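# Reproduce the reference drawing on the pad using markers

## Task

Use the markers to draw the 'drawing' reference picture onto the paper pad. The picture covers the entire sheet, and its upper edge corresponds to the long edge of the pad that is farthest from the robot. The scrap strip next to the pad is not judged.

## Robot and tools

Robot: two 6-joint arms, left_arm and right_arm, each with a parallel two-finger gripper. Bases in the scene frame: left_arm at (-0.006, +0.341, 0) m, right_arm at (-0.005, -0.338, 0) m, each yawed only slightly. Scene frame: origin at table-top height midway between the nominal bases, +x out over the table, +z up, left_arm on the +y side. Arm names do not match image sides. The fingers point along the gripper's +z axis and close along its y axis. end_effector_position is the point between the finger pads, about 1 cm behind the tips. Reported hand poses can be off by a few centimetres, more at long reach.

Joint order, used in every command row and every per-joint list in results: wrist pitch (joint4), wrist roll (joint6), shoulder (joint2), wrist yaw (joint5), elbow (joint3), waist (joint1). Stated ranges in rad: waist -2.618..3.054, shoulder 0..3.142, elbow 0..3.142, wrist pitch -1.571..1.571, wrist yaw -1.571..1.571, wrist roll -2.094..2.094. A joint's real end may differ from these by up to 0.059 rad.

Command row: 14 plain numbers, each in [-1, 1]. The first 7 are left_arm: its 6 joint values in the order above, then its opening. The last 7 are right_arm, laid out the same way. Always send all 14, even when only one arm moves. The joint values are scaled offsets, not poses. 1.0 equals 2.224 rad for waist, shoulder and elbow, and 8.485 rad for the three wrist joints. Offsets count from the Joint targets as they stood when the action or call began, not from the previous row, so sending the same offset again moves the joint further. Opening is absolute: +1 fully open, -1 closed. To keep a gripper as it is, repeat its current command, because 0 means half-closed. To re-hold an arm at its Joint targets, send 0 for its six joints.

execute_actions(actions, cameras): actions is a list of actions. Each action is a list of up to 15 rows, one per 1/30 s control step, lasting 0.5 s in total; a short action keeps its last row for the rest of the action. If any action pushes a joint more than 0.059 rad outward past its range, both arms' motion is refused. A malformed action, or a bad first action, rejects the whole call. Images come back only when actions is empty or cameras names them; ["all"] requests every camera.

move(target, speed, blend, opening_speed, grip_force, blocking, cameras): target is one 14-number row or a list of up to 15 rows. Every row's offsets count from the Joint targets at the start of the call, not from the previous target. The joints follow synchronized joint-space paths, so the hand traces curves. There is no collision avoidance. speed is in rad/s for the joint with the farthest to go: 0.01 to 12.57, default 0.5, given as one number or one per target. blend is in rad and rounds corners within a list; 0 stops at each target. opening_speed is the rate of change of the opening per second, at least 0.2; use it for gentle closing. grip_force is the per-pad limit in newtons, 10 to 50, one value or one per arm; it persists, and lower values close slowly. blocking=false returns after about 0.5 s while the motion continues. Paths take at least 0.5 s, and paths longer than 10 s stop short. The result adds a move: line reading done, off_target, moving, held or fault, plus limits=held when steps were withheld.

wait(seconds 0..10) lets time run while a move continues. stop() brakes a running move. zoom_image(camera, region=[x0,y0,x1,y1]) crops the newest image of one camera; the region can be at most 504 by 504 px. Cameras are cam_high, cam_low, cam_above, cam_left_wrist and cam_right_wrist, each 672x504. show_instructions() shows the reference picture. read_manual(section="licences") returns licence texts only. finished_scene(scene=1) ends the scene and cannot be undone.

Motion limits: each joint's target stays within a lead of its measured angle, 0.339 rad for the big joints and 2.2 rad for the wrists. If a command would shift the hand more than 200 mm, it is scaled back. Very small turns may not start.

Reading results: Joint positions are in rad and Joint velocities in rad/s, per arm in the joint order above, with the finger gap last (m; 0.094 when fully open). Joint targets are the base for your next offsets. Tool commands shows each gripper's current command. grip_measured uses the same -1..+1 scale and reads a little wide when empty. grip_effort_nm is the gripper motor effort; negative means closing, and it never returns fully to zero. Joint torques carry offsets and noise, include gravity, and the 3rd, 5th and 6th values wrap at ±28 N m. "joint sent to its limit" means a joint hit its end. "joint command not followed" means the clearance check altered some targets. Step readings list joint angles at sampled steps. A MOTOR HOT line appears at 75 °C. An OVER-TEMPERATURE FAULT at 90 °C folds that arm away for good, and at 100 °C the arm collapses.

Things to avoid: dropping a marker or knocking anything off the table, which fails the task. Do not slam into the table or pad: press the marker tip lightly and approach slowly, since faster moves and targets set deeper past contact press harder. Keep the two arms and grippers apart, because even a moderate contact between them can fail the scene. Avoid pulling on the wrist camera cables, holding stretched or straining poses that heat the motors, and fault stops. Loose objects may occasionally get nudged, so check the camera views.

Each tool is called after "Request:" as name(argument=value, ...) on one line, values as JSON.

Reference images:

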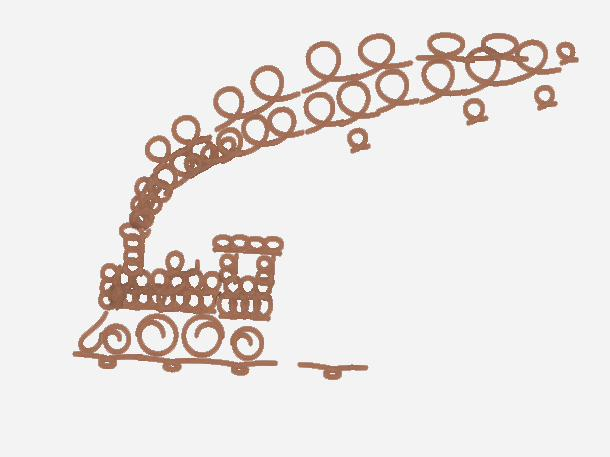

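## Session

I'll start by looking at the scene.

Request:
execute_actions(actions=[], cameras=["all"])

Request:
show_instructions()

Scene clock: 0.00 s.
left_arm: end_effector_position=(+0.3943, +0.3349, +0.1104) grip_measured=+1.000 grip_effort_nm=n/a end_effector_quat_wxyz=(+0.619, -0.006, +0.785, +0.003) | right_arm: end_effector_position=(+0.3946, -0.3968, +0.1304) grip_measured=+1.000 grip_effort_nm=n/a end_effector_quat_wxyz=(+0.624, +0.073, +0.770, -0.109)
Joint names: [wrist pitch, wrist roll, shoulder, wrist yaw, elbow, waist]
Joint positions: left_arm=[1.014 -0.014 1.582 -0.052 0.332 -0.05 0.094] | right_arm=[0.967 -0.036 1.532 0.21 0.362 -0.038 0.094]
Joint velocities: within noise
Joint torques (N m): no reading
Heat: left arm: 34 °C; right arm: 34 °C.
Joint targets: left_arm=[1.021 -0.015 1.574 -0.052 0.340 -0.050] | right_arm=[0.979 -0.036 1.522 0.211 0.373 -0.038]
Tool commands: left_gripper/opening=+1.0 right_gripper/opening=+1.0

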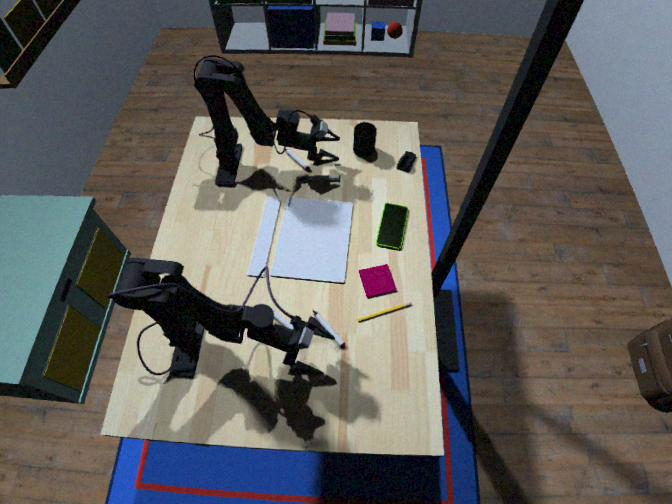

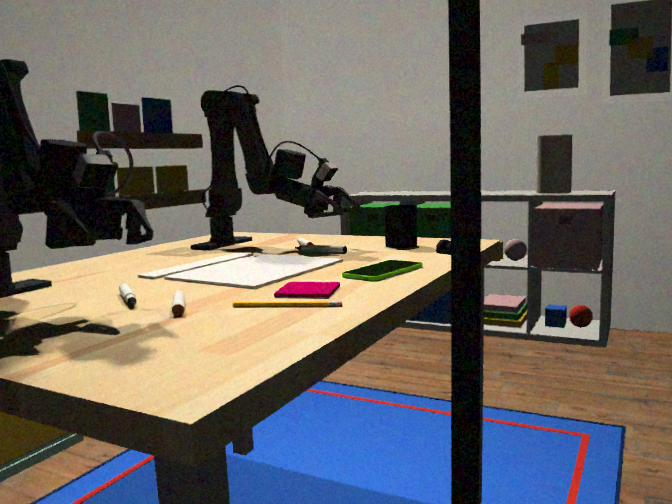

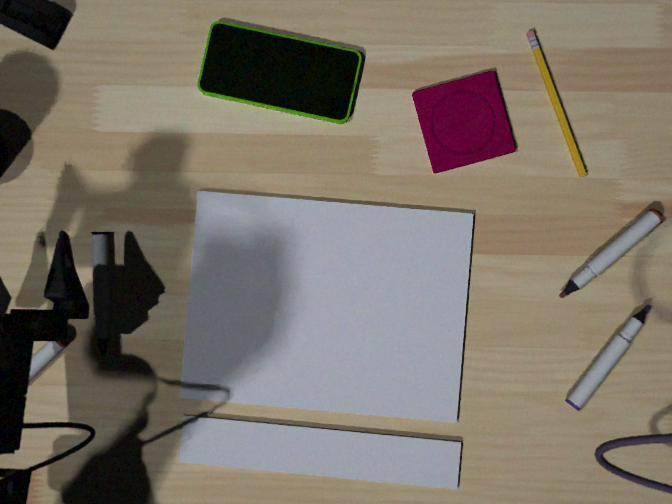

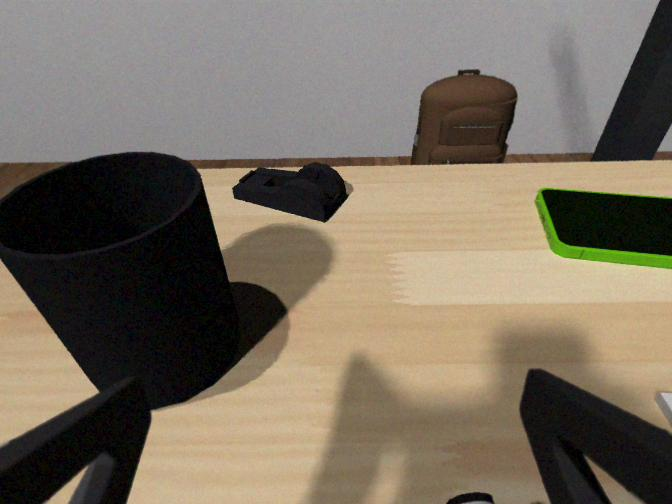

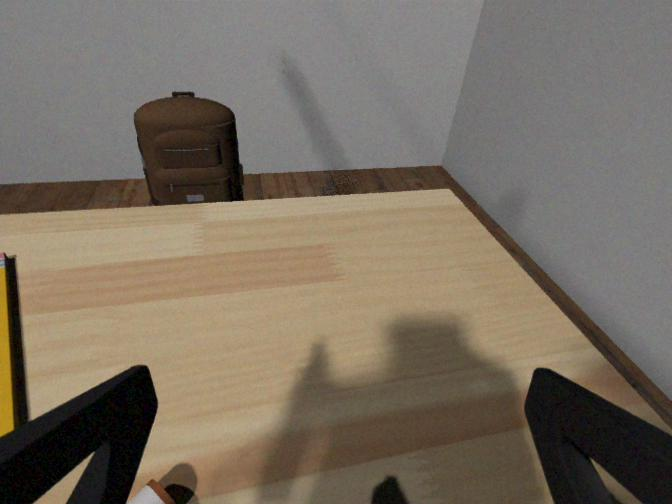

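Reference images for this scene: drawing.

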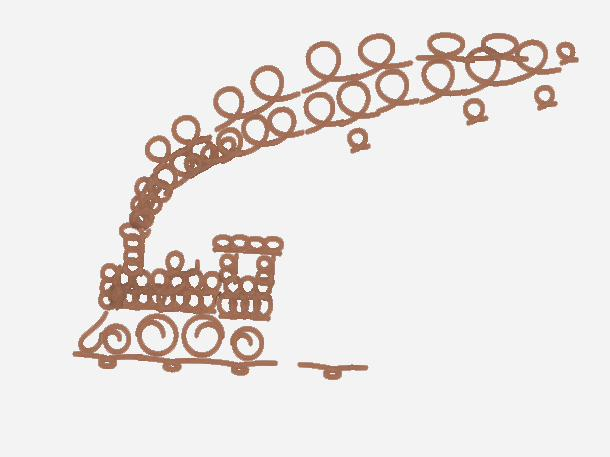

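Request:
zoom_image(camera="cam_above", region=[540, 180, 672, 430])

Request:
zoom_image(camera="cam_above", region=[0, 200, 200, 420])

Request:
zoom_image(camera="cam_above", region=[160, 170, 500, 504])

Request:
zoom_image(camera="cam_high", region=[200, 100, 450, 400])

Request:
zoom_image(camera="cam_low", region=[60, 200, 480, 340])

Scaled by 2.016 from the camera's 672x504 image, which has a finer 960x720 frame.

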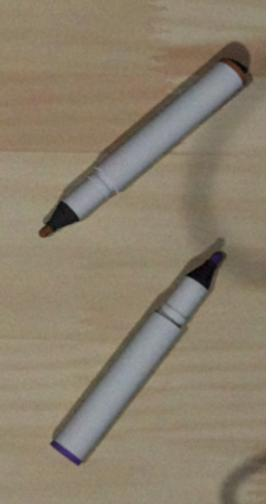

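Scaled by 2.291 from the camera's 672x504 image, which has a finer 960x720 frame.

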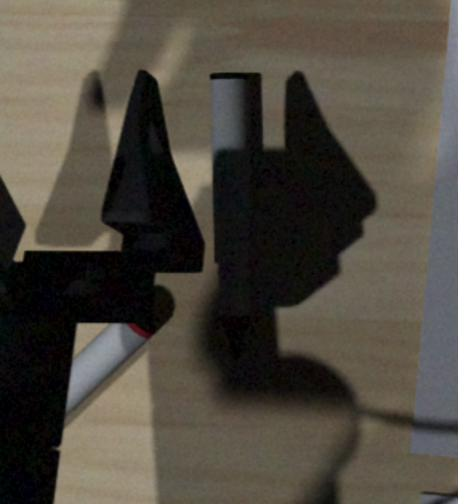

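Scaled by 1.482 from the camera's 672x504 image, which has a finer 960x720 frame.

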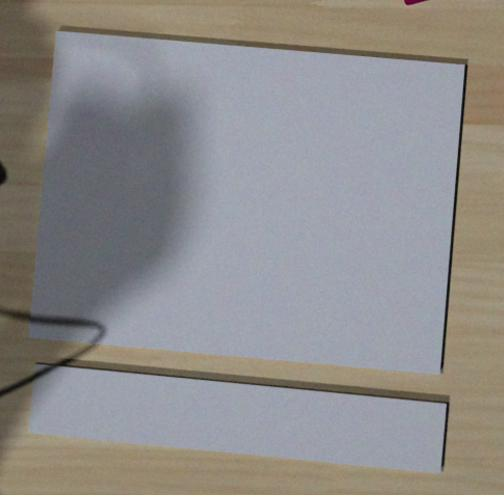

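Scaled by 1.680 from the camera's 672x504 image, which has a finer 960x720 frame.

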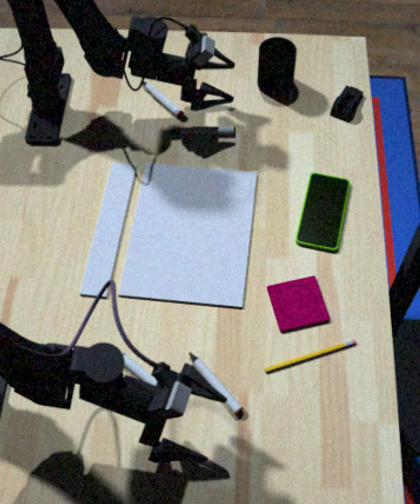

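Scaled by 1.200 from the camera's 672x504 image, which has a finer 960x720 frame.

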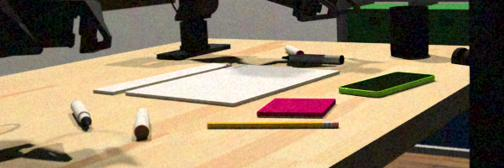

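Request:
move(target=[[0,0,-0.135,0,0,0,1,-0.1507,0.054,0.0351,-0.0125,0.3134,0.015,1],[0,0,-0.27,0,0,0,1,-0.2701,0.108,0.23,-0.02487,0.6308,0.0306,1]], blend=[0.2,0], speed=1.0, cameras=["all"])

Scene clock: 13.77 s.
left_arm: end_effector_position=(+0.3347, +0.3373, +0.3235) grip_measured=+1.000 grip_effort_nm=0.00 end_effector_quat_wxyz=(+0.820, -0.014, +0.572, -0.008) | right_arm: end_effector_position=(+0.3793, -0.3344, +0.0930) grip_measured=+1.000 grip_effort_nm=0.00 end_effector_quat_wxyz=(-0.008, +0.419, +0.908, -0.003)
Joint names: [wrist pitch, wrist roll, shoulder, wrist yaw, elbow, waist]
Joint positions: left_arm=[1.013 -0.014 0.991 -0.052 0.332 -0.05 0.094] | right_arm=[-1.3 0.873 2.029 0 1.742 0.024 0.094]
Joint torques (N m): left_arm=[1.5 0.01 -3.93 -0.05 7.05 -0.12] | right_arm=[0.18 0.08 -7.72 0.01 8.72 0.5]
Heat: left arm: 35 °C; right arm: 37 °C.
Joint targets: left_arm=[1.021 -0.015 0.973 -0.052 0.340 -0.050] | right_arm=[-1.313 0.880 2.033 0.000 1.776 0.030]
move: done

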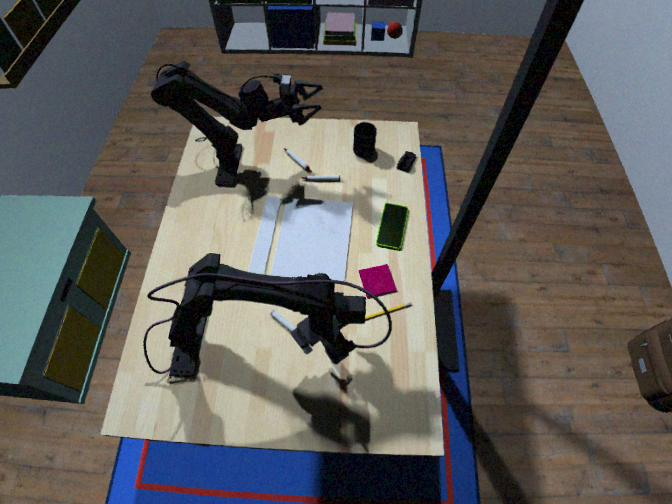

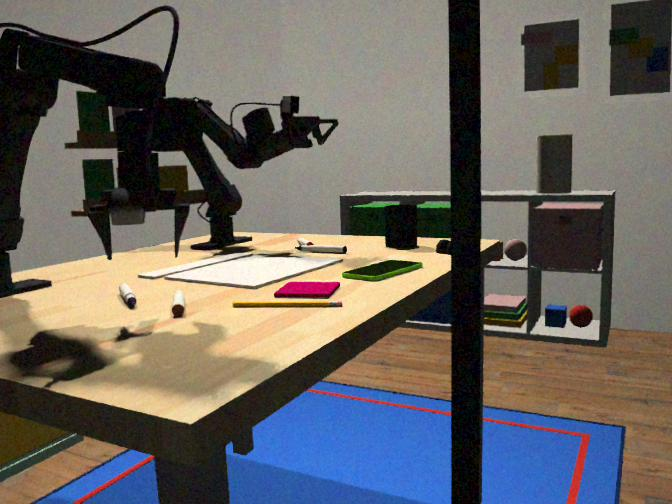

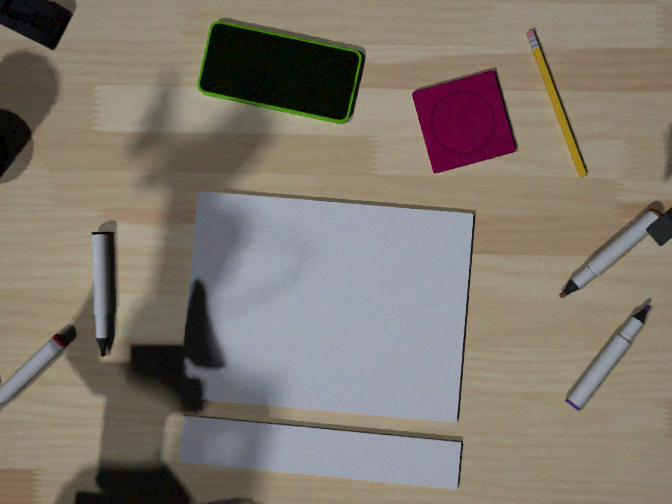

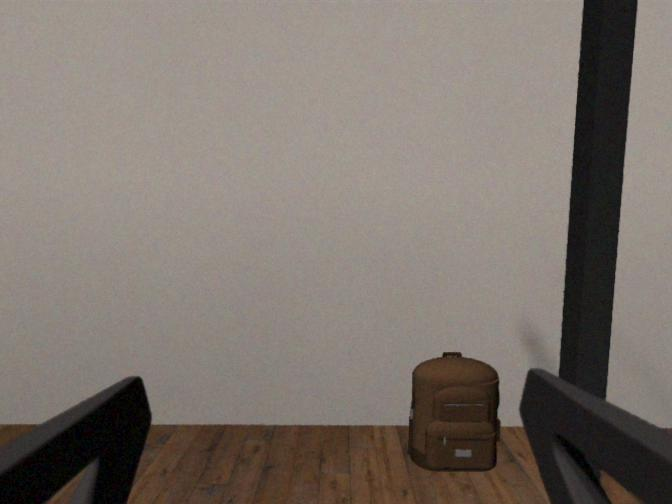

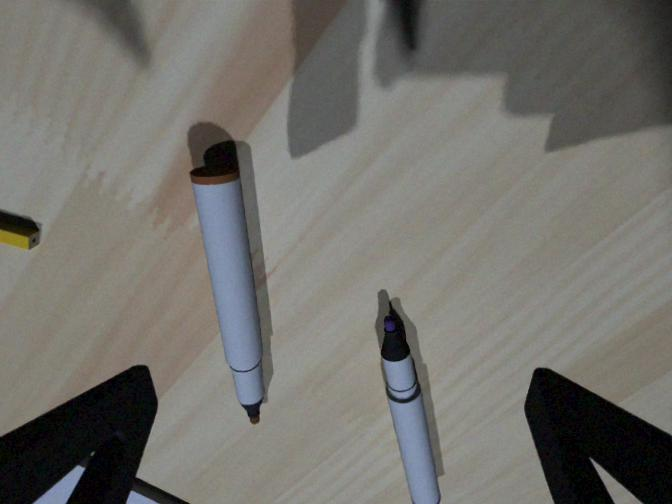

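Request:
move(target=[0,0,0,0,0,0,1,0.01956,0.01296,0.02068,0,-0.04676,0.0656,1], speed=0.5, cameras=["cam_above","cam_right_wrist","cam_low"])

Scene clock: 21.93 s.
left_arm: end_effector_position=(+0.3347, +0.3373, +0.3235) grip_measured=+1.000 grip_effort_nm=0.00 end_effector_quat_wxyz=(+0.820, -0.014, +0.572, -0.008) | right_arm: end_effector_position=(+0.3866, -0.2704, +0.0562) grip_measured=+1.000 grip_effort_nm=0.00 end_effector_quat_wxyz=(-0.003, +0.397, +0.918, +0.003)
Joint names: [wrist pitch, wrist roll, shoulder, wrist yaw, elbow, waist]
Joint positions: left_arm=[1.013 -0.014 0.991 -0.052 0.332 -0.05 0.094] | right_arm=[-1.164 0.983 2.082 -0.008 1.675 0.182 0.094]
Joint torques (N m): left_arm=[1.51 0 -3.92 -0.03 7.09 -0.12] | right_arm=[0.47 0.06 -8.62 0.08 5.31 -0.53]
Heat: left arm: 36 °C; right arm: 36 °C.
Joint targets: left_arm=[1.021 -0.015 0.973 -0.052 0.340 -0.050] | right_arm=[-1.147 0.990 2.079 0.000 1.672 0.176]
move: done
Images, in order (width x height): cam_low 672x504, cam_above 672x504, cam_right_wrist 672x504.

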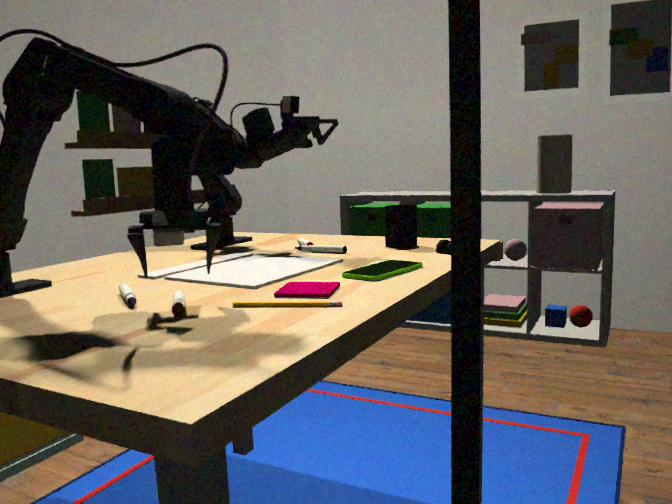

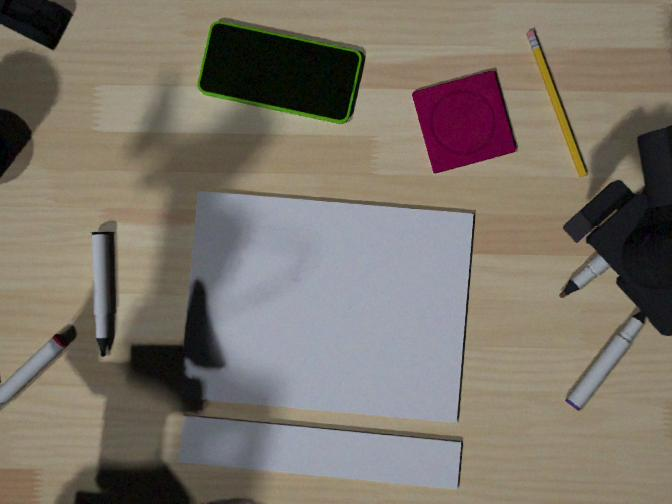

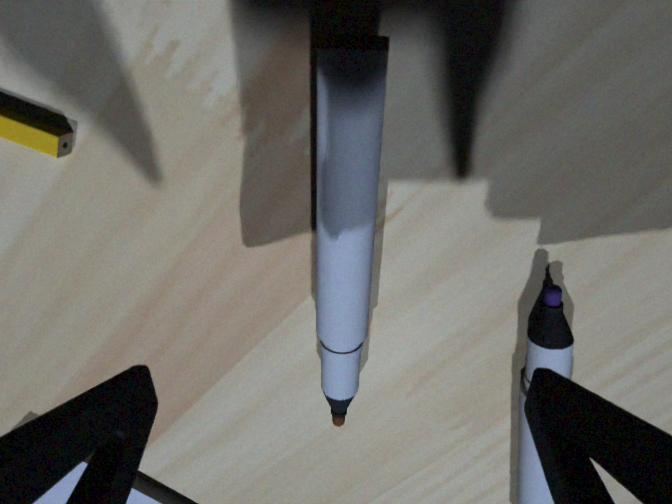

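Request:
move(target=[0,0,0,0,0,0,1,0.01524,0.00466,0.00971,0.00094,-0.04834,0.00495,0.2], speed=0.3, opening_speed=1.5, cameras=["cam_above","cam_right_wrist","cam_low"])

Scene clock: 25.33 s.
left_arm: end_effector_position=(+0.3347, +0.3373, +0.3235) grip_measured=+1.000 grip_effort_nm=0.00 end_effector_quat_wxyz=(+0.820, -0.014, +0.572, -0.008) | right_arm: end_effector_position=(+0.3850, -0.2707, +0.0236) grip_measured=+0.202 grip_effort_nm=-0.09 end_effector_quat_wxyz=(+0.000, +0.415, +0.910, +0.005)
Joint names: [wrist pitch, wrist roll, shoulder, wrist yaw, elbow, waist]
Joint positions: left_arm=[1.013 -0.014 0.991 -0.052 0.332 -0.05 0.094] | right_arm=[-1.035 1.023 2.1 -0.008 1.569 0.182 0.056]
Joint torques (N m): left_arm=[1.51 0.04 -3.95 -0.03 6.97 0.05] | right_arm=[0.52 0.06 -8.34 0.16 5.04 0.42]
Heat: left arm: 36 °C; right arm: 36 °C.
Joint targets: left_arm=[1.021 -0.015 0.973 -0.052 0.340 -0.050] | right_arm=[-1.018 1.030 2.101 0.007 1.565 0.187]
move: done
Images, in order (width x height): cam_low 672x504, cam_above 672x504, cam_right_wrist 672x504.

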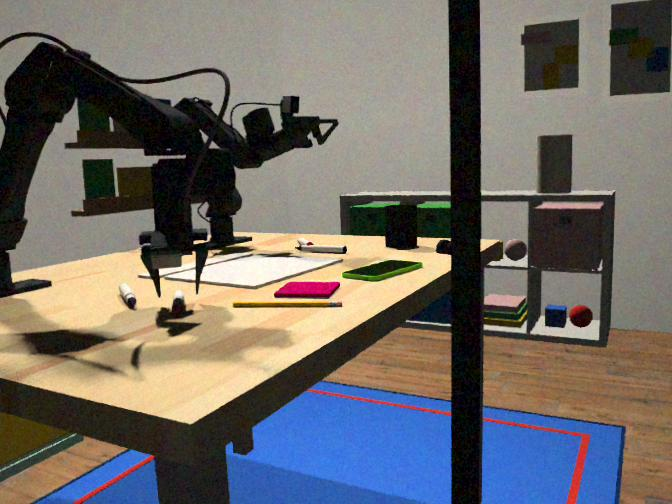

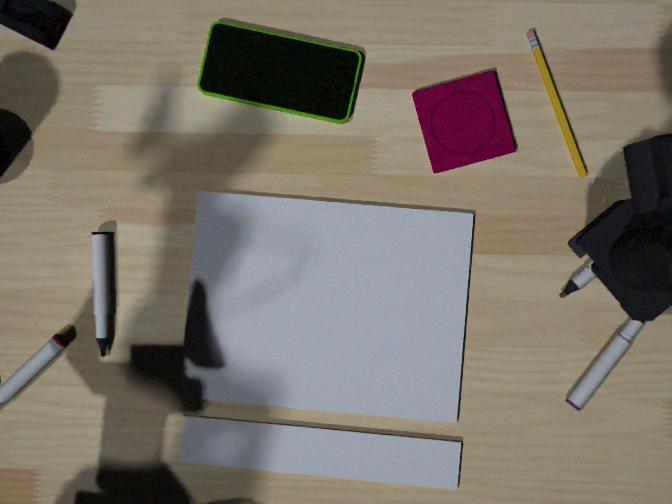

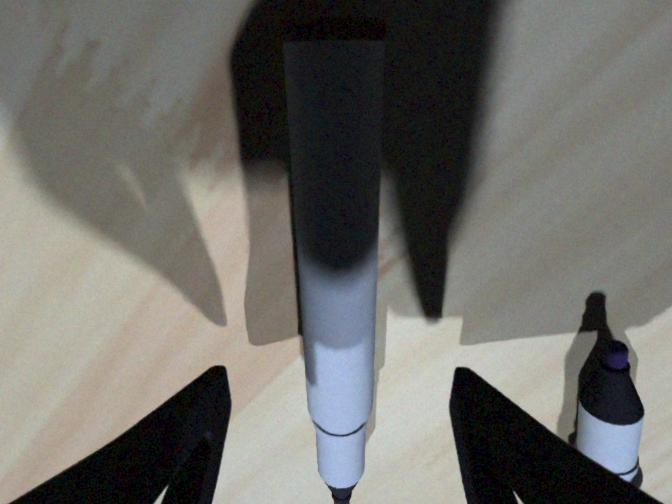

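Request:
move(target=[0,0,0,0,0,0,1,0.00374,0,0.00679,0,-0.00962,0,0.2], speed=0.1, cameras=["cam_low","cam_right_wrist"])

Request:
zoom_image(camera="cam_low", region=[60, 200, 300, 340])

Scene clock: 27.13 s.
left_arm: end_effector_position=(+0.3347, +0.3373, +0.3235) grip_measured=+1.000 grip_effort_nm=0.00 end_effector_quat_wxyz=(+0.820, -0.014, +0.572, -0.008) | right_arm: end_effector_position=(+0.3856, -0.2706, +0.0146) grip_measured=+0.202 grip_effort_nm=-0.09 end_effector_quat_wxyz=(+0.000, +0.415, +0.910, +0.005)
Joint names: [wrist pitch, wrist roll, shoulder, wrist yaw, elbow, waist]
Joint positions: left_arm=[1.013 -0.014 0.991 -0.052 0.332 -0.05 0.094] | right_arm=[-1.004 1.023 2.112 -0.008 1.55 0.182 0.056]
Joint torques (N m): left_arm=[1.51 0.02 -3.85 0.01 7.08 -0.06] | right_arm=[0.53 0.07 -8.13 0.15 4.81 0.42]
Heat: left arm: 36 °C; right arm: 36 °C.
Joint targets: left_arm=[1.021 -0.015 0.973 -0.052 0.340 -0.050] | right_arm=[-0.986 1.030 2.116 0.007 1.544 0.187]
move: done
Images, in order (width x height): cam_low 672x504, cam_right_wrist 672x504.

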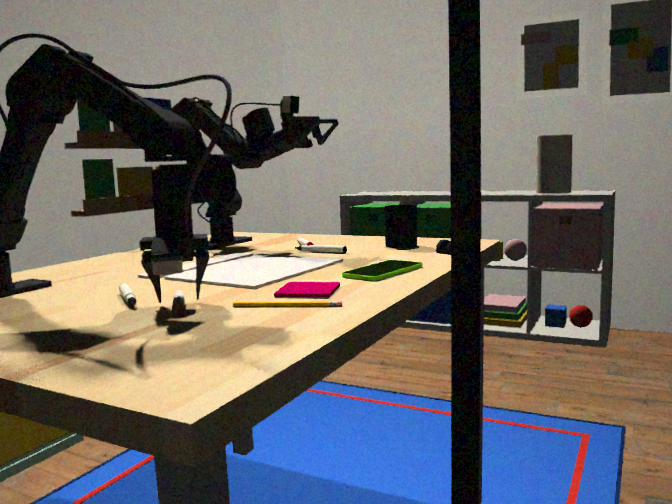

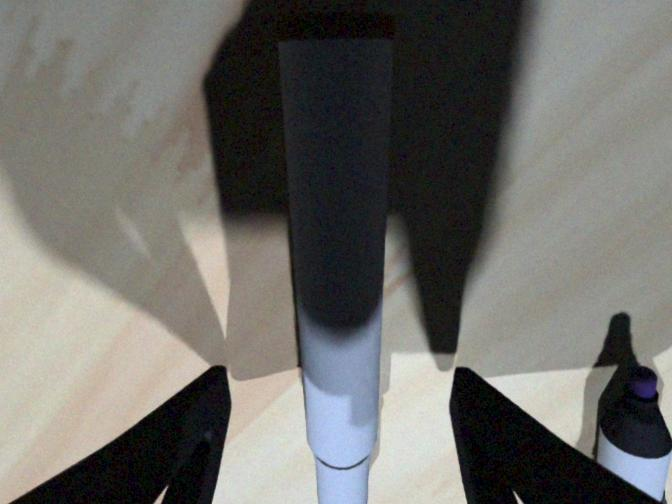

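Scaled by 2.100 from the camera's 672x504 image, which has a finer 960x720 frame.

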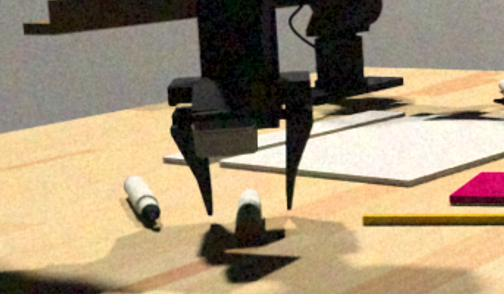

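Request:
move(target=[[0,0,0,0,0,0,1,0.00112,0,0.00202,0,-0.00292,0,0.2],[0,0,0,0,0,0,1,0.00112,0,0.00202,0,-0.00292,0,-1]], speed=0.1, opening_speed=0.8, cameras=["cam_low","cam_right_wrist","cam_above"])

Scene clock: 30.17 s.
left_arm: end_effector_position=(+0.3347, +0.3373, +0.3235) grip_measured=+1.000 grip_effort_nm=0.00 end_effector_quat_wxyz=(+0.820, -0.014, +0.572, -0.008) | right_arm: end_effector_position=(+0.3858, -0.2705, +0.0119) grip_measured=-0.640 grip_effort_nm=-1.03 end_effector_quat_wxyz=(+0.000, +0.416, +0.910, +0.005)
Joint names: [wrist pitch, wrist roll, shoulder, wrist yaw, elbow, waist]
Joint positions: left_arm=[1.013 -0.014 0.991 -0.052 0.332 -0.05 0.094] | right_arm=[-0.993 1.023 2.115 -0.008 1.544 0.182 0.017]
Joint torques (N m): left_arm=[1.5 -0.01 -3.88 -0.04 7.12 0.01] | right_arm=[0.49 0.07 -8.06 0.16 4.74 0.4]
Heat: left arm: 36 °C; right arm: 36 °C.
Joint targets: left_arm=[1.021 -0.015 0.973 -0.052 0.340 -0.050] | right_arm=[-0.977 1.030 2.120 0.007 1.537 0.187]
move: done
Images, in order (width x height): cam_low 672x504, cam_above 672x504, cam_right_wrist 672x504.

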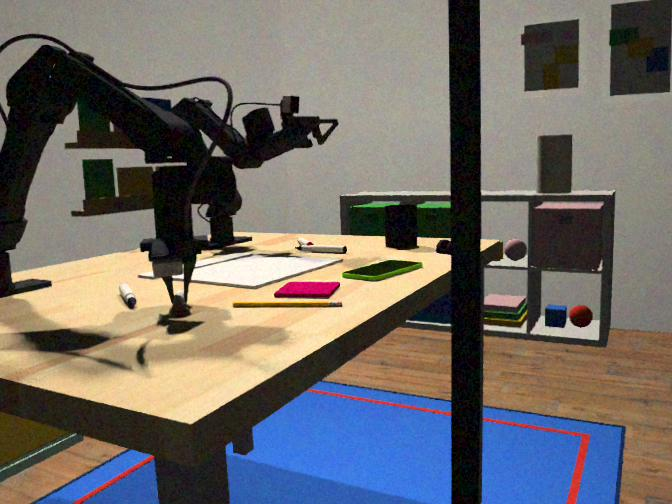

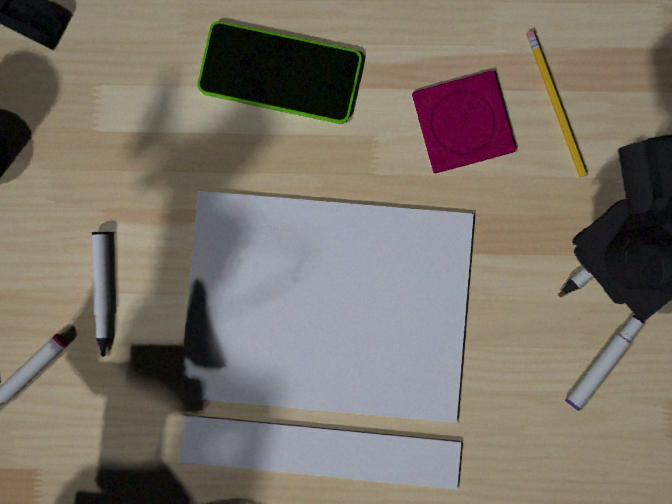

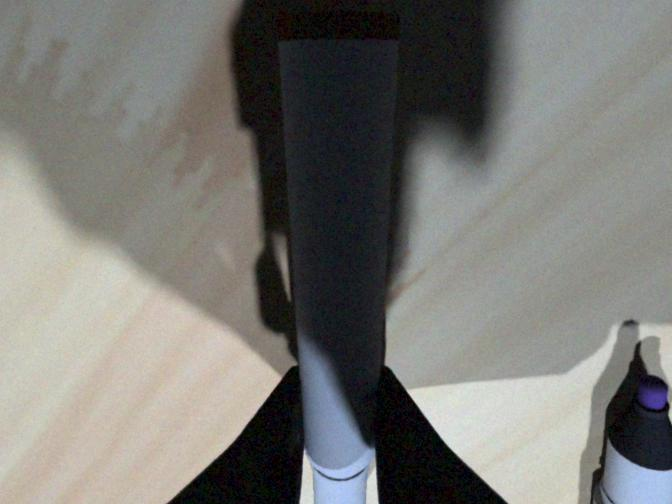

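Request:
move(target=[[0,0,0,0,0,0,1,0,0,-0.0135,0,0.0674,0,-1],[0,0,0,0,0,0,1,0.0444,-0.0507,-0.0764,-0.0004,0.1497,0.0508,-1],[0,0,0,0,0,0,1,0.2330,-0.12139,-0.18345,-0.00082,-0.49204,0.40468,-1]], blend=[0.05,0.2,0], speed=[0.3,0.7,0.7], cameras=["all"])

Scene clock: 36.33 s.
left_arm: end_effector_position=(+0.3347, +0.3373, +0.3235) grip_measured=+1.000 grip_effort_nm=0.00 end_effector_quat_wxyz=(+0.820, -0.014, +0.572, -0.008) | right_arm: end_effector_position=(+0.1988, +0.0362, +0.0795) grip_measured=-0.641 grip_effort_nm=-1.03 end_effector_quat_wxyz=(+0.500, -0.413, +0.700, +0.299)
Joint names: [wrist pitch, wrist roll, shoulder, wrist yaw, elbow, waist]
Joint positions: left_arm=[1.013 -0.014 0.991 -0.052 0.332 -0.05 0.094] | right_arm=[0.968 0.005 1.739 -0.004 0.446 1.085 0.017]
Joint torques (N m): left_arm=[1.49 0.02 -3.93 -0.04 7.09 -0.17] | right_arm=[1.95 -0.04 -7.02 0.05 4.07 0.18]
Heat: left arm: 37 °C; right arm: 36 °C.
Joint targets: left_arm=[1.021 -0.015 0.973 -0.052 0.340 -0.050] | right_arm=[1.001 0.000 1.712 0.001 0.443 1.087]
move: done

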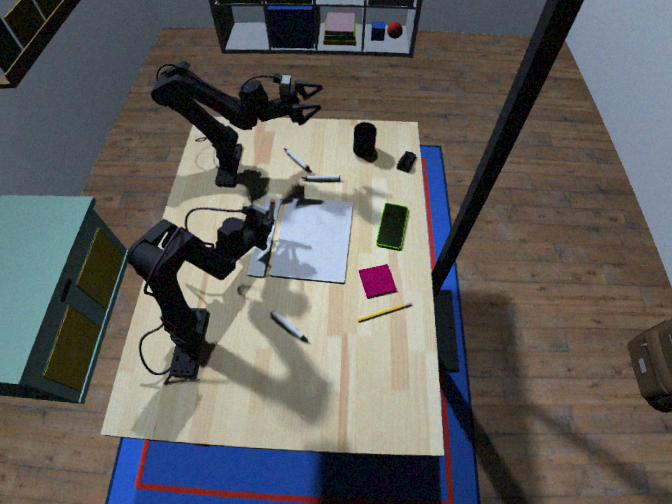

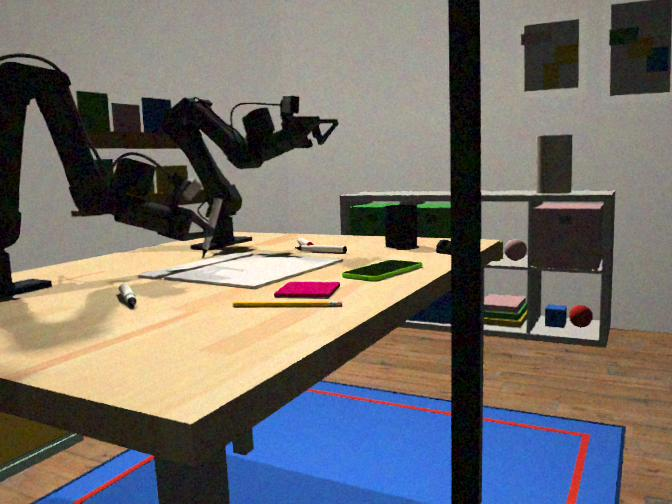

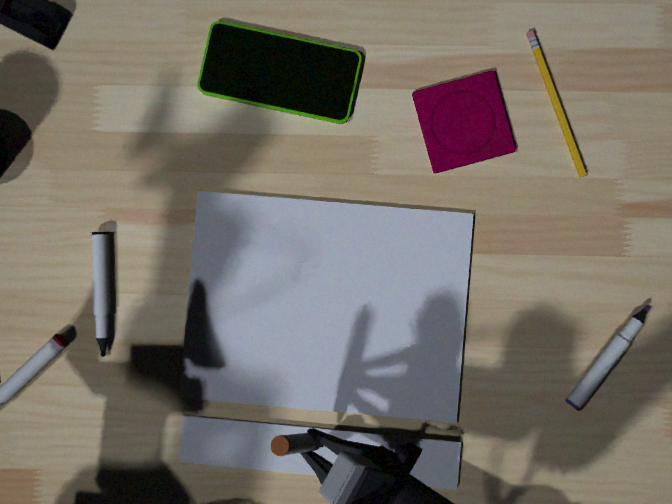

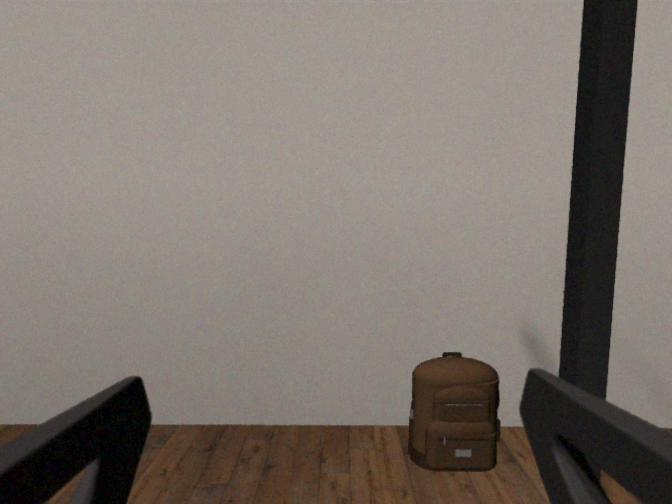

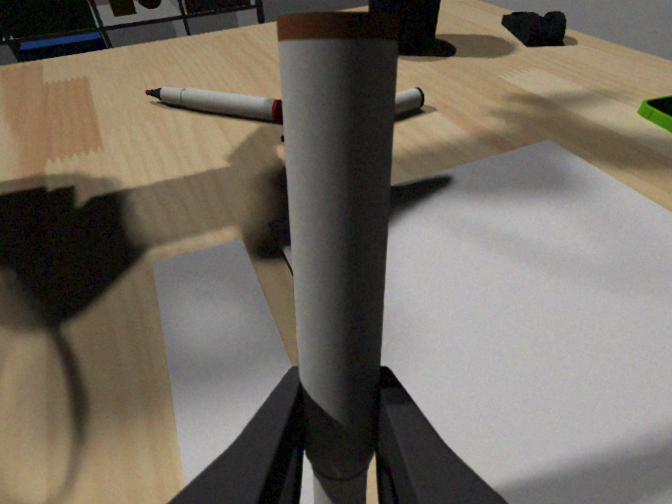

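Request:
move(target=[0,0,0,0,0,0,1,0,0,0.04636,0,0.01048,0,-1], speed=0.2, cameras=["cam_above","cam_low","cam_right_wrist"])

Request:
zoom_image(camera="cam_low", region=[130, 170, 330, 300])

Scene clock: 38.20 s.
left_arm: end_effector_position=(+0.3347, +0.3373, +0.3235) grip_measured=+1.000 grip_effort_nm=0.00 end_effector_quat_wxyz=(+0.820, -0.014, +0.572, -0.008) | right_arm: end_effector_position=(+0.1994, +0.0374, +0.0642) grip_measured=-0.641 grip_effort_nm=-1.03 end_effector_quat_wxyz=(+0.493, -0.416, +0.705, +0.295)
Joint names: [wrist pitch, wrist roll, shoulder, wrist yaw, elbow, waist]
Joint positions: left_arm=[1.013 -0.014 0.991 -0.052 0.332 -0.05 0.094] | right_arm=[1.008 0.005 1.803 -0.004 0.449 1.085 0.017]
Joint torques (N m): left_arm=[1.48 0.03 -3.81 -0.03 7.09 0.08] | right_arm=[1.57 -0.05 -4.27 0.05 5.53 0.17]
Heat: left arm: 37 °C; right arm: 36 °C.
Joint targets: left_arm=[1.021 -0.015 0.973 -0.052 0.340 -0.050] | right_arm=[1.000 0.000 1.816 0.001 0.466 1.087]
move: done
Images, in order (width x height): cam_low 672x504, cam_above 672x504, cam_right_wrist 672x504.

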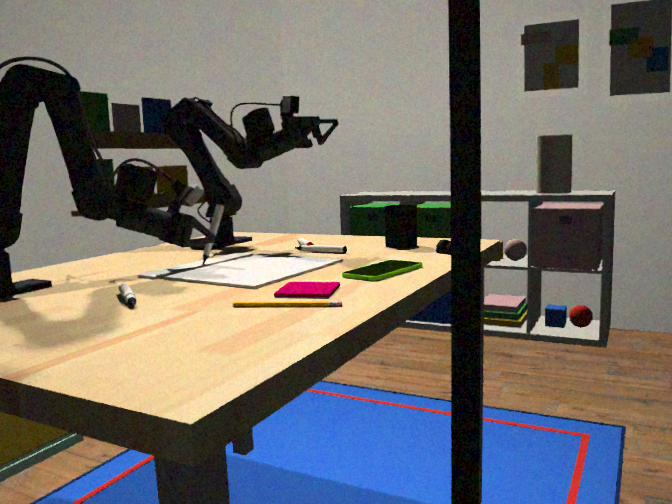

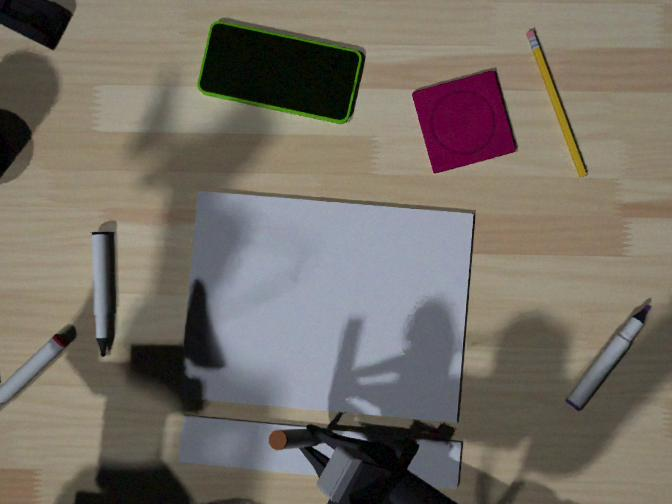

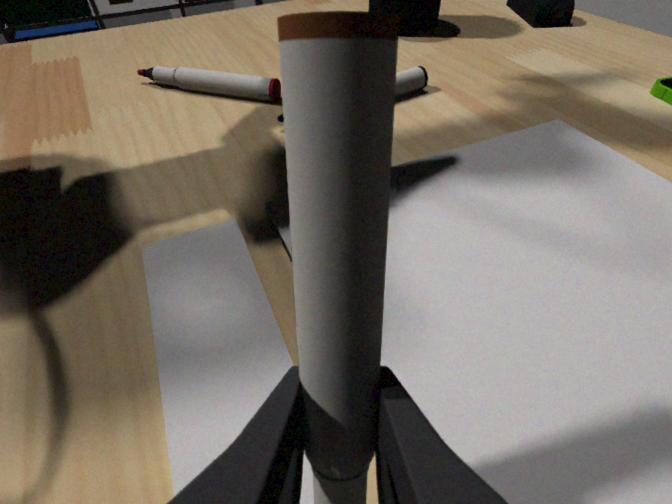

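Scaled by 2.520 from the camera's 672x504 image, which has a finer 960x720 frame.

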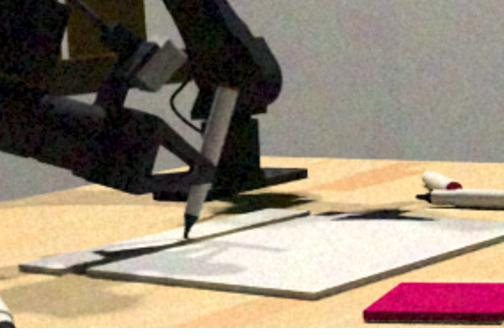

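Request:
execute_actions(actions=[[[0,0,0,0,0,0,1,0,0,0,0,0,0.001,-1],[0,0,0,0,0,0,1,0,0,0,0,0,0.002,-1],[0,0,0,0,0,0,1,0,0,0,0,0,0.003,-1],[0,0,0,0,0,0,1,0,0,0,0,0,0.004,-1],[0,0,0,0,0,0,1,0,0,0,0,0,0.005,-1],[0,0,0,0,0,0,1,0,0,0,0,0,0.006,-1],[0,0,0,0,0,0,1,0,0,0,0,0,0.007,-1],[0,0,0,0,0,0,1,0,0,0,0,0,0.008,-1],[0,0,0,0,0,0,1,0,0,0,0,0,0.009,-1],[0,0,0,0,0,0,1,0,0,0,0,0,0.01,-1],[0,0,0,0,0,0,1,0,0,0,0,0,0.011,-1],[0,0,0,0,0,0,1,0,0,0,0,0,0.012,-1],[0,0,0,0,0,0,1,0,0,0,0,0,0.013,-1],[0,0,0,0,0,0,1,0,0,0,0,0,0.014,-1],[0,0,0,0,0,0,1,0,0,0,0,0,0.015,-1]],[[0,0,0,0,0,0,1,0,0,0,0,0,-0.001,-1],[0,0,0,0,0,0,1,0,0,0,0,0,-0.002,-1],[0,0,0,0,0,0,1,0,0,0,0,0,-0.003,-1],[0,0,0,0,0,0,1,0,0,0,0,0,-0.004,-1],[0,0,0,0,0,0,1,0,0,0,0,0,-0.005,-1],[0,0,0,0,0,0,1,0,0,0,0,0,-0.006,-1],[0,0,0,0,0,0,1,0,0,0,0,0,-0.007,-1],[0,0,0,0,0,0,1,0,0,0,0,0,-0.008,-1],[0,0,0,0,0,0,1,0,0,0,0,0,-0.009,-1],[0,0,0,0,0,0,1,0,0,0,0,0,-0.01,-1],[0,0,0,0,0,0,1,0,0,0,0,0,-0.011,-1],[0,0,0,0,0,0,1,0,0,0,0,0,-0.012,-1],[0,0,0,0,0,0,1,0,0,0,0,0,-0.013,-1],[0,0,0,0,0,0,1,0,0,0,0,0,-0.014,-1],[0,0,0,0,0,0,1,0,0,0,0,0,-0.015,-1]]], cameras=[])

Scene clock: 41.77 s.
left_arm: end_effector_position=(+0.3347, +0.3373, +0.3235) grip_measured=+1.000 grip_effort_nm=0.00 end_effector_quat_wxyz=(+0.820, -0.014, +0.572, -0.008) | right_arm: end_effector_position=(+0.1964, +0.0391, +0.0644) grip_measured=-0.641 grip_effort_nm=-1.03 end_effector_quat_wxyz=(+0.494, -0.419, +0.703, +0.295)
Joint names: [wrist pitch, wrist roll, shoulder, wrist yaw, elbow, waist]
Joint positions: left_arm=[1.013 -0.014 0.991 -0.052 0.332 -0.05 0.094] | right_arm=[1.009 0.002 1.803 0.003 0.449 1.096 0.017]
Joint torques (N m): left_arm=[1.48 0.07 -3.95 -0.03 7.16 -0.03] | right_arm=[1.56 -0.03 -4.3 -0.02 5.53 -0.73]
Heat: left arm: 37 °C; right arm: 37 °C.
Joint targets: left_arm=[1.021 -0.015 0.973 -0.052 0.340 -0.050] | right_arm=[1.001 0.000 1.815 0.001 0.466 1.087]
Step readings (joint positions of left_arm | right_arm):
0: [1.013 -0.014 0.991 -0.052 0.332 -0.050] | [1.008 0.005 1.803 -0.004 0.449 1.085]
1: [1.013 -0.014 0.991 -0.052 0.332 -0.050] | [1.008 0.005 1.803 -0.004 0.449 1.085]
2: [1.013 -0.014 0.991 -0.052 0.332 -0.050] | [1.008 0.005 1.803 -0.004 0.449 1.085]
4: [1.013 -0.014 0.991 -0.052 0.332 -0.050] | [1.008 0.005 1.803 -0.004 0.449 1.087]
8: [1.013 -0.014 0.991 -0.052 0.332 -0.050] | [1.008 0.004 1.803 -0.003 0.449 1.094]
15: [1.013 -0.014 0.991 -0.052 0.332 -0.050] | [1.009 0.003 1.803 0.003 0.449 1.107]
16: [1.013 -0.014 0.991 -0.052 0.332 -0.050] | [1.009 0.002 1.803 0.003 0.449 1.109]
17: [1.013 -0.014 0.991 -0.052 0.332 -0.050] | [1.009 0.002 1.803 0.003 0.449 1.110]
19: [1.013 -0.014 0.991 -0.052 0.332 -0.050] | [1.009 0.002 1.803 0.003 0.449 1.110]
23: [1.013 -0.014 0.991 -0.052 0.332 -0.050] | [1.009 0.002 1.803 0.003 0.449 1.110]
30: [1.013 -0.014 0.991 -0.052 0.332 -0.050] | [1.009 0.002 1.803 0.003 0.449 1.099]
No camera images: "cameras" was empty.

Request:
execute_actions(actions=[[[0,0,0,0,0,0,1,0,0,-0.004,0,0,0,-1],[0,0,0,0,0,0,1,0,0,-0.008,0,0,0,-1],[0,0,0,0,0,0,1,0,0,-0.012,0,0,0,-1],[0,0,0,0,0,0,1,0,0,-0.016,0,0,0,-1],[0,0,0,0,0,0,1,0,0,-0.02,0,0,0,-1],[0,0,0,0,0,0,1,0,0,-0.024,0,0,0,-1],[0,0,0,0,0,0,1,0,0,-0.027,0,0,0,-1]],[[0,0,0,0,0,0,1,0,0,0.002,0,0,0,-1],[0,0,0,0,0,0,1,0,0,0.004,0,0,0,-1],[0,0,0,0,0,0,1,0,0,0.006,0,0,0,-1],[0,0,0,0,0,0,1,0,0,0.008,0,0,0,-1],[0,0,0,0,0,0,1,0,0,0.01,0,0,0,-1],[0,0,0,0,0,0,1,0,0,0.012,0,0,0,-1],[0,0,0,0,0,0,1,0,0,0.014,0,0,0,-1],[0,0,0,0,0,0,1,0,0,0.016,0,0,0,-1]],[[0,0,0,0,0,0,1,0,0,-0.002,0,0,0,-1],[0,0,0,0,0,0,1,0,0,-0.004,0,0,0,-1],[0,0,0,0,0,0,1,0,0,-0.006,0,0,0,-1],[0,0,0,0,0,0,1,0,0,-0.008,0,0,0,-1],[0,0,0,0,0,0,1,0,0,-0.01,0,0,0,-1],[0,0,0,0,0,0,1,0,0,-0.012,0,0,0,-1],[0,0,0,0,0,0,1,0,0,-0.014,0,0,0,-1],[0,0,0,0,0,0,1,0,0,-0.016,0,0,0,-1]],[[0,0,0,0,0,0,1,0,0,0,0,0.002,0,-1],[0,0,0,0,0,0,1,0,0,0,0,0.004,0,-1],[0,0,0,0,0,0,1,0,0,0,0,0.006,0,-1],[0,0,0,0,0,0,1,0,0,0,0,0.008,0,-1],[0,0,0,0,0,0,1,0,0,0,0,0.01,0,-1],[0,0,0,0,0,0,1,0,0,0,0,0.012,0,-1],[0,0,0,0,0,0,1,0,0,0,0,0.014,0,-1],[0,0,0,0,0,0,1,0,0,0,0,0.016,0,-1]],[[0,0,0,0,0,0,1,0,0,0,0,-0.002,0,-1],[0,0,0,0,0,0,1,0,0,0,0,-0.004,0,-1],[0,0,0,0,0,0,1,0,0,0,0,-0.006,0,-1],[0,0,0,0,0,0,1,0,0,0,0,-0.008,0,-1],[0,0,0,0,0,0,1,0,0,0,0,-0.01,0,-1],[0,0,0,0,0,0,1,0,0,0,0,-0.012,0,-1],[0,0,0,0,0,0,1,0,0,0,0,-0.014,0,-1],[0,0,0,0,0,0,1,0,0,0,0,-0.016,0,-1]]], cameras=["cam_above","cam_right_wrist"])

Scene clock: 45.70 s.
left_arm: end_effector_position=(+0.3347, +0.3373, +0.3235) grip_measured=+1.000 grip_effort_nm=0.00 end_effector_quat_wxyz=(+0.820, -0.014, +0.572, -0.008) | right_arm: end_effector_position=(+0.2002, +0.0463, +0.0787) grip_measured=-0.641 grip_effort_nm=-1.03 end_effector_quat_wxyz=(+0.505, -0.414, +0.695, +0.302)
Joint names: [wrist pitch, wrist roll, shoulder, wrist yaw, elbow, waist]
Joint positions: left_arm=[1.013 -0.014 0.991 -0.052 0.332 -0.05 0.094] | right_arm=[0.993 0.002 1.783 0.003 0.477 1.096 0.017]
Joint torques (N m): left_arm=[1.52 0.06 -3.9 -0.01 7.12 -0.02] | right_arm=[1.71 -0.03 -7.41 -0.01 3.33 -0.73]
Heat: left arm: 37 °C; right arm: 37 °C.
Joint targets: left_arm=[1.021 -0.015 0.973 -0.052 0.340 -0.050] | right_arm=[1.001 0.000 1.755 0.000 0.466 1.087]
Step readings (joint positions of left_arm | right_arm):
0: [1.013 -0.014 0.991 -0.052 0.332 -0.050] | [1.009 0.002 1.803 0.003 0.449 1.096]
1: [1.013 -0.014 0.991 -0.052 0.332 -0.050] | [1.009 0.002 1.803 0.003 0.449 1.096]
2: [1.013 -0.014 0.991 -0.052 0.332 -0.050] | [1.009 0.002 1.803 0.003 0.449 1.096]
4: [1.013 -0.014 0.991 -0.052 0.332 -0.050] | [1.009 0.002 1.802 0.003 0.449 1.096]
8: [1.013 -0.014 0.991 -0.052 0.332 -0.050] | [1.001 0.002 1.790 0.003 0.449 1.096]
15: [1.013 -0.014 0.991 -0.052 0.332 -0.050] | [1.000 0.002 1.781 0.003 0.449 1.096]
16: [1.013 -0.014 0.991 -0.052 0.332 -0.050] | [0.999 0.002 1.781 0.003 0.449 1.096]
17: [1.013 -0.014 0.991 -0.052 0.332 -0.050] | [0.999 0.002 1.781 0.003 0.449 1.096]
19: [1.013 -0.014 0.991 -0.052 0.332 -0.050] | [0.998 0.002 1.781 0.003 0.449 1.096]
23: [1.013 -0.014 0.991 -0.052 0.332 -0.050] | [0.998 0.002 1.782 0.003 0.449 1.096]
30: [1.013 -0.014 0.991 -0.052 0.332 -0.050] | [0.996 0.002 1.787 0.003 0.449 1.096]
31: [1.013 -0.014 0.991 -0.052 0.332 -0.050] | [0.996 0.002 1.787 0.003 0.449 1.096]
32: [1.013 -0.014 0.991 -0.052 0.332 -0.050] | [0.996 0.002 1.787 0.003 0.449 1.096]
34: [1.013 -0.014 0.991 -0.052 0.332 -0.050] | [0.996 0.002 1.787 0.003 0.449 1.096]
38: [1.013 -0.014 0.991 -0.052 0.332 -0.050] | [0.996 0.002 1.787 0.003 0.449 1.096]
45: [1.013 -0.014 0.991 -0.052 0.332 -0.050] | [0.996 0.002 1.783 0.003 0.449 1.096]
46: [1.013 -0.014 0.991 -0.052 0.332 -0.050] | [0.996 0.002 1.783 0.003 0.449 1.096]
47: [1.013 -0.014 0.991 -0.052 0.332 -0.050] | [0.996 0.002 1.783 0.003 0.449 1.096]
49: [1.013 -0.014 0.991 -0.052 0.332 -0.050] | [0.995 0.002 1.783 0.003 0.450 1.096]
53: [1.013 -0.014 0.991 -0.052 0.332 -0.050] | [0.993 0.002 1.783 0.003 0.464 1.096]
60: [1.013 -0.014 0.991 -0.052 0.332 -0.050] | [0.993 0.002 1.783 0.003 0.477 1.096]
61: [1.013 -0.014 0.991 -0.052 0.332 -0.050] | [0.993 0.002 1.783 0.003 0.477 1.096]
62: [1.013 -0.014 0.991 -0.052 0.332 -0.050] | [0.993 0.002 1.783 0.003 0.477 1.096]
64: [1.013 -0.014 0.991 -0.052 0.332 -0.050] | [0.993 0.002 1.783 0.003 0.477 1.096]
68: [1.013 -0.014 0.991 -0.052 0.332 -0.050] | [0.993 0.002 1.783 0.003 0.477 1.096]
75: [1.013 -0.014 0.991 -0.052 0.332 -0.050] | [0.993 0.002 1.783 0.003 0.477 1.096]
Images, in order (width x height): cam_above 672x504, cam_right_wrist 672x504.

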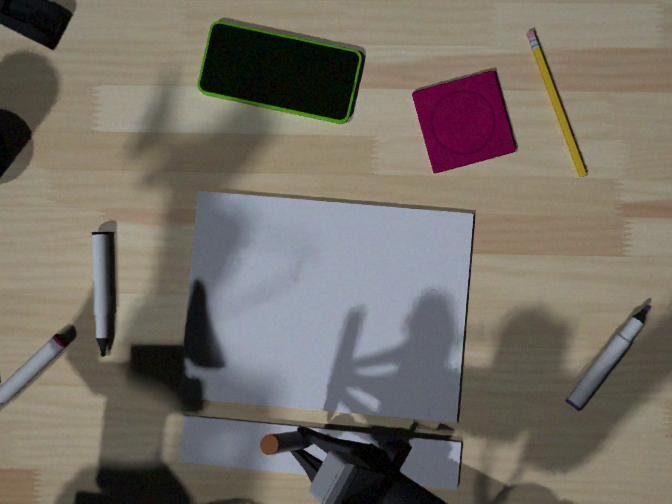

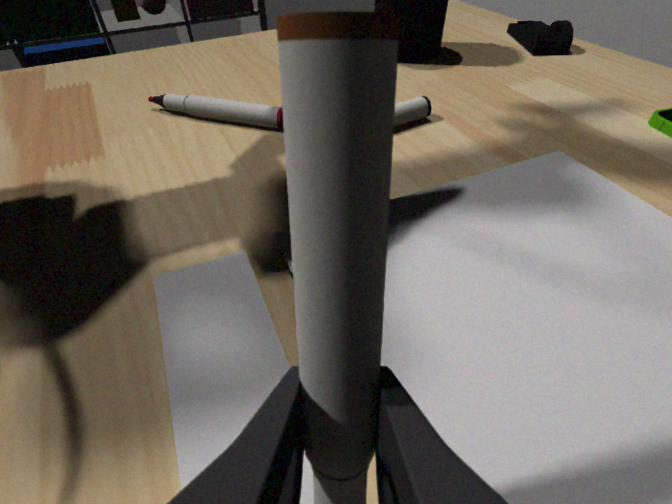

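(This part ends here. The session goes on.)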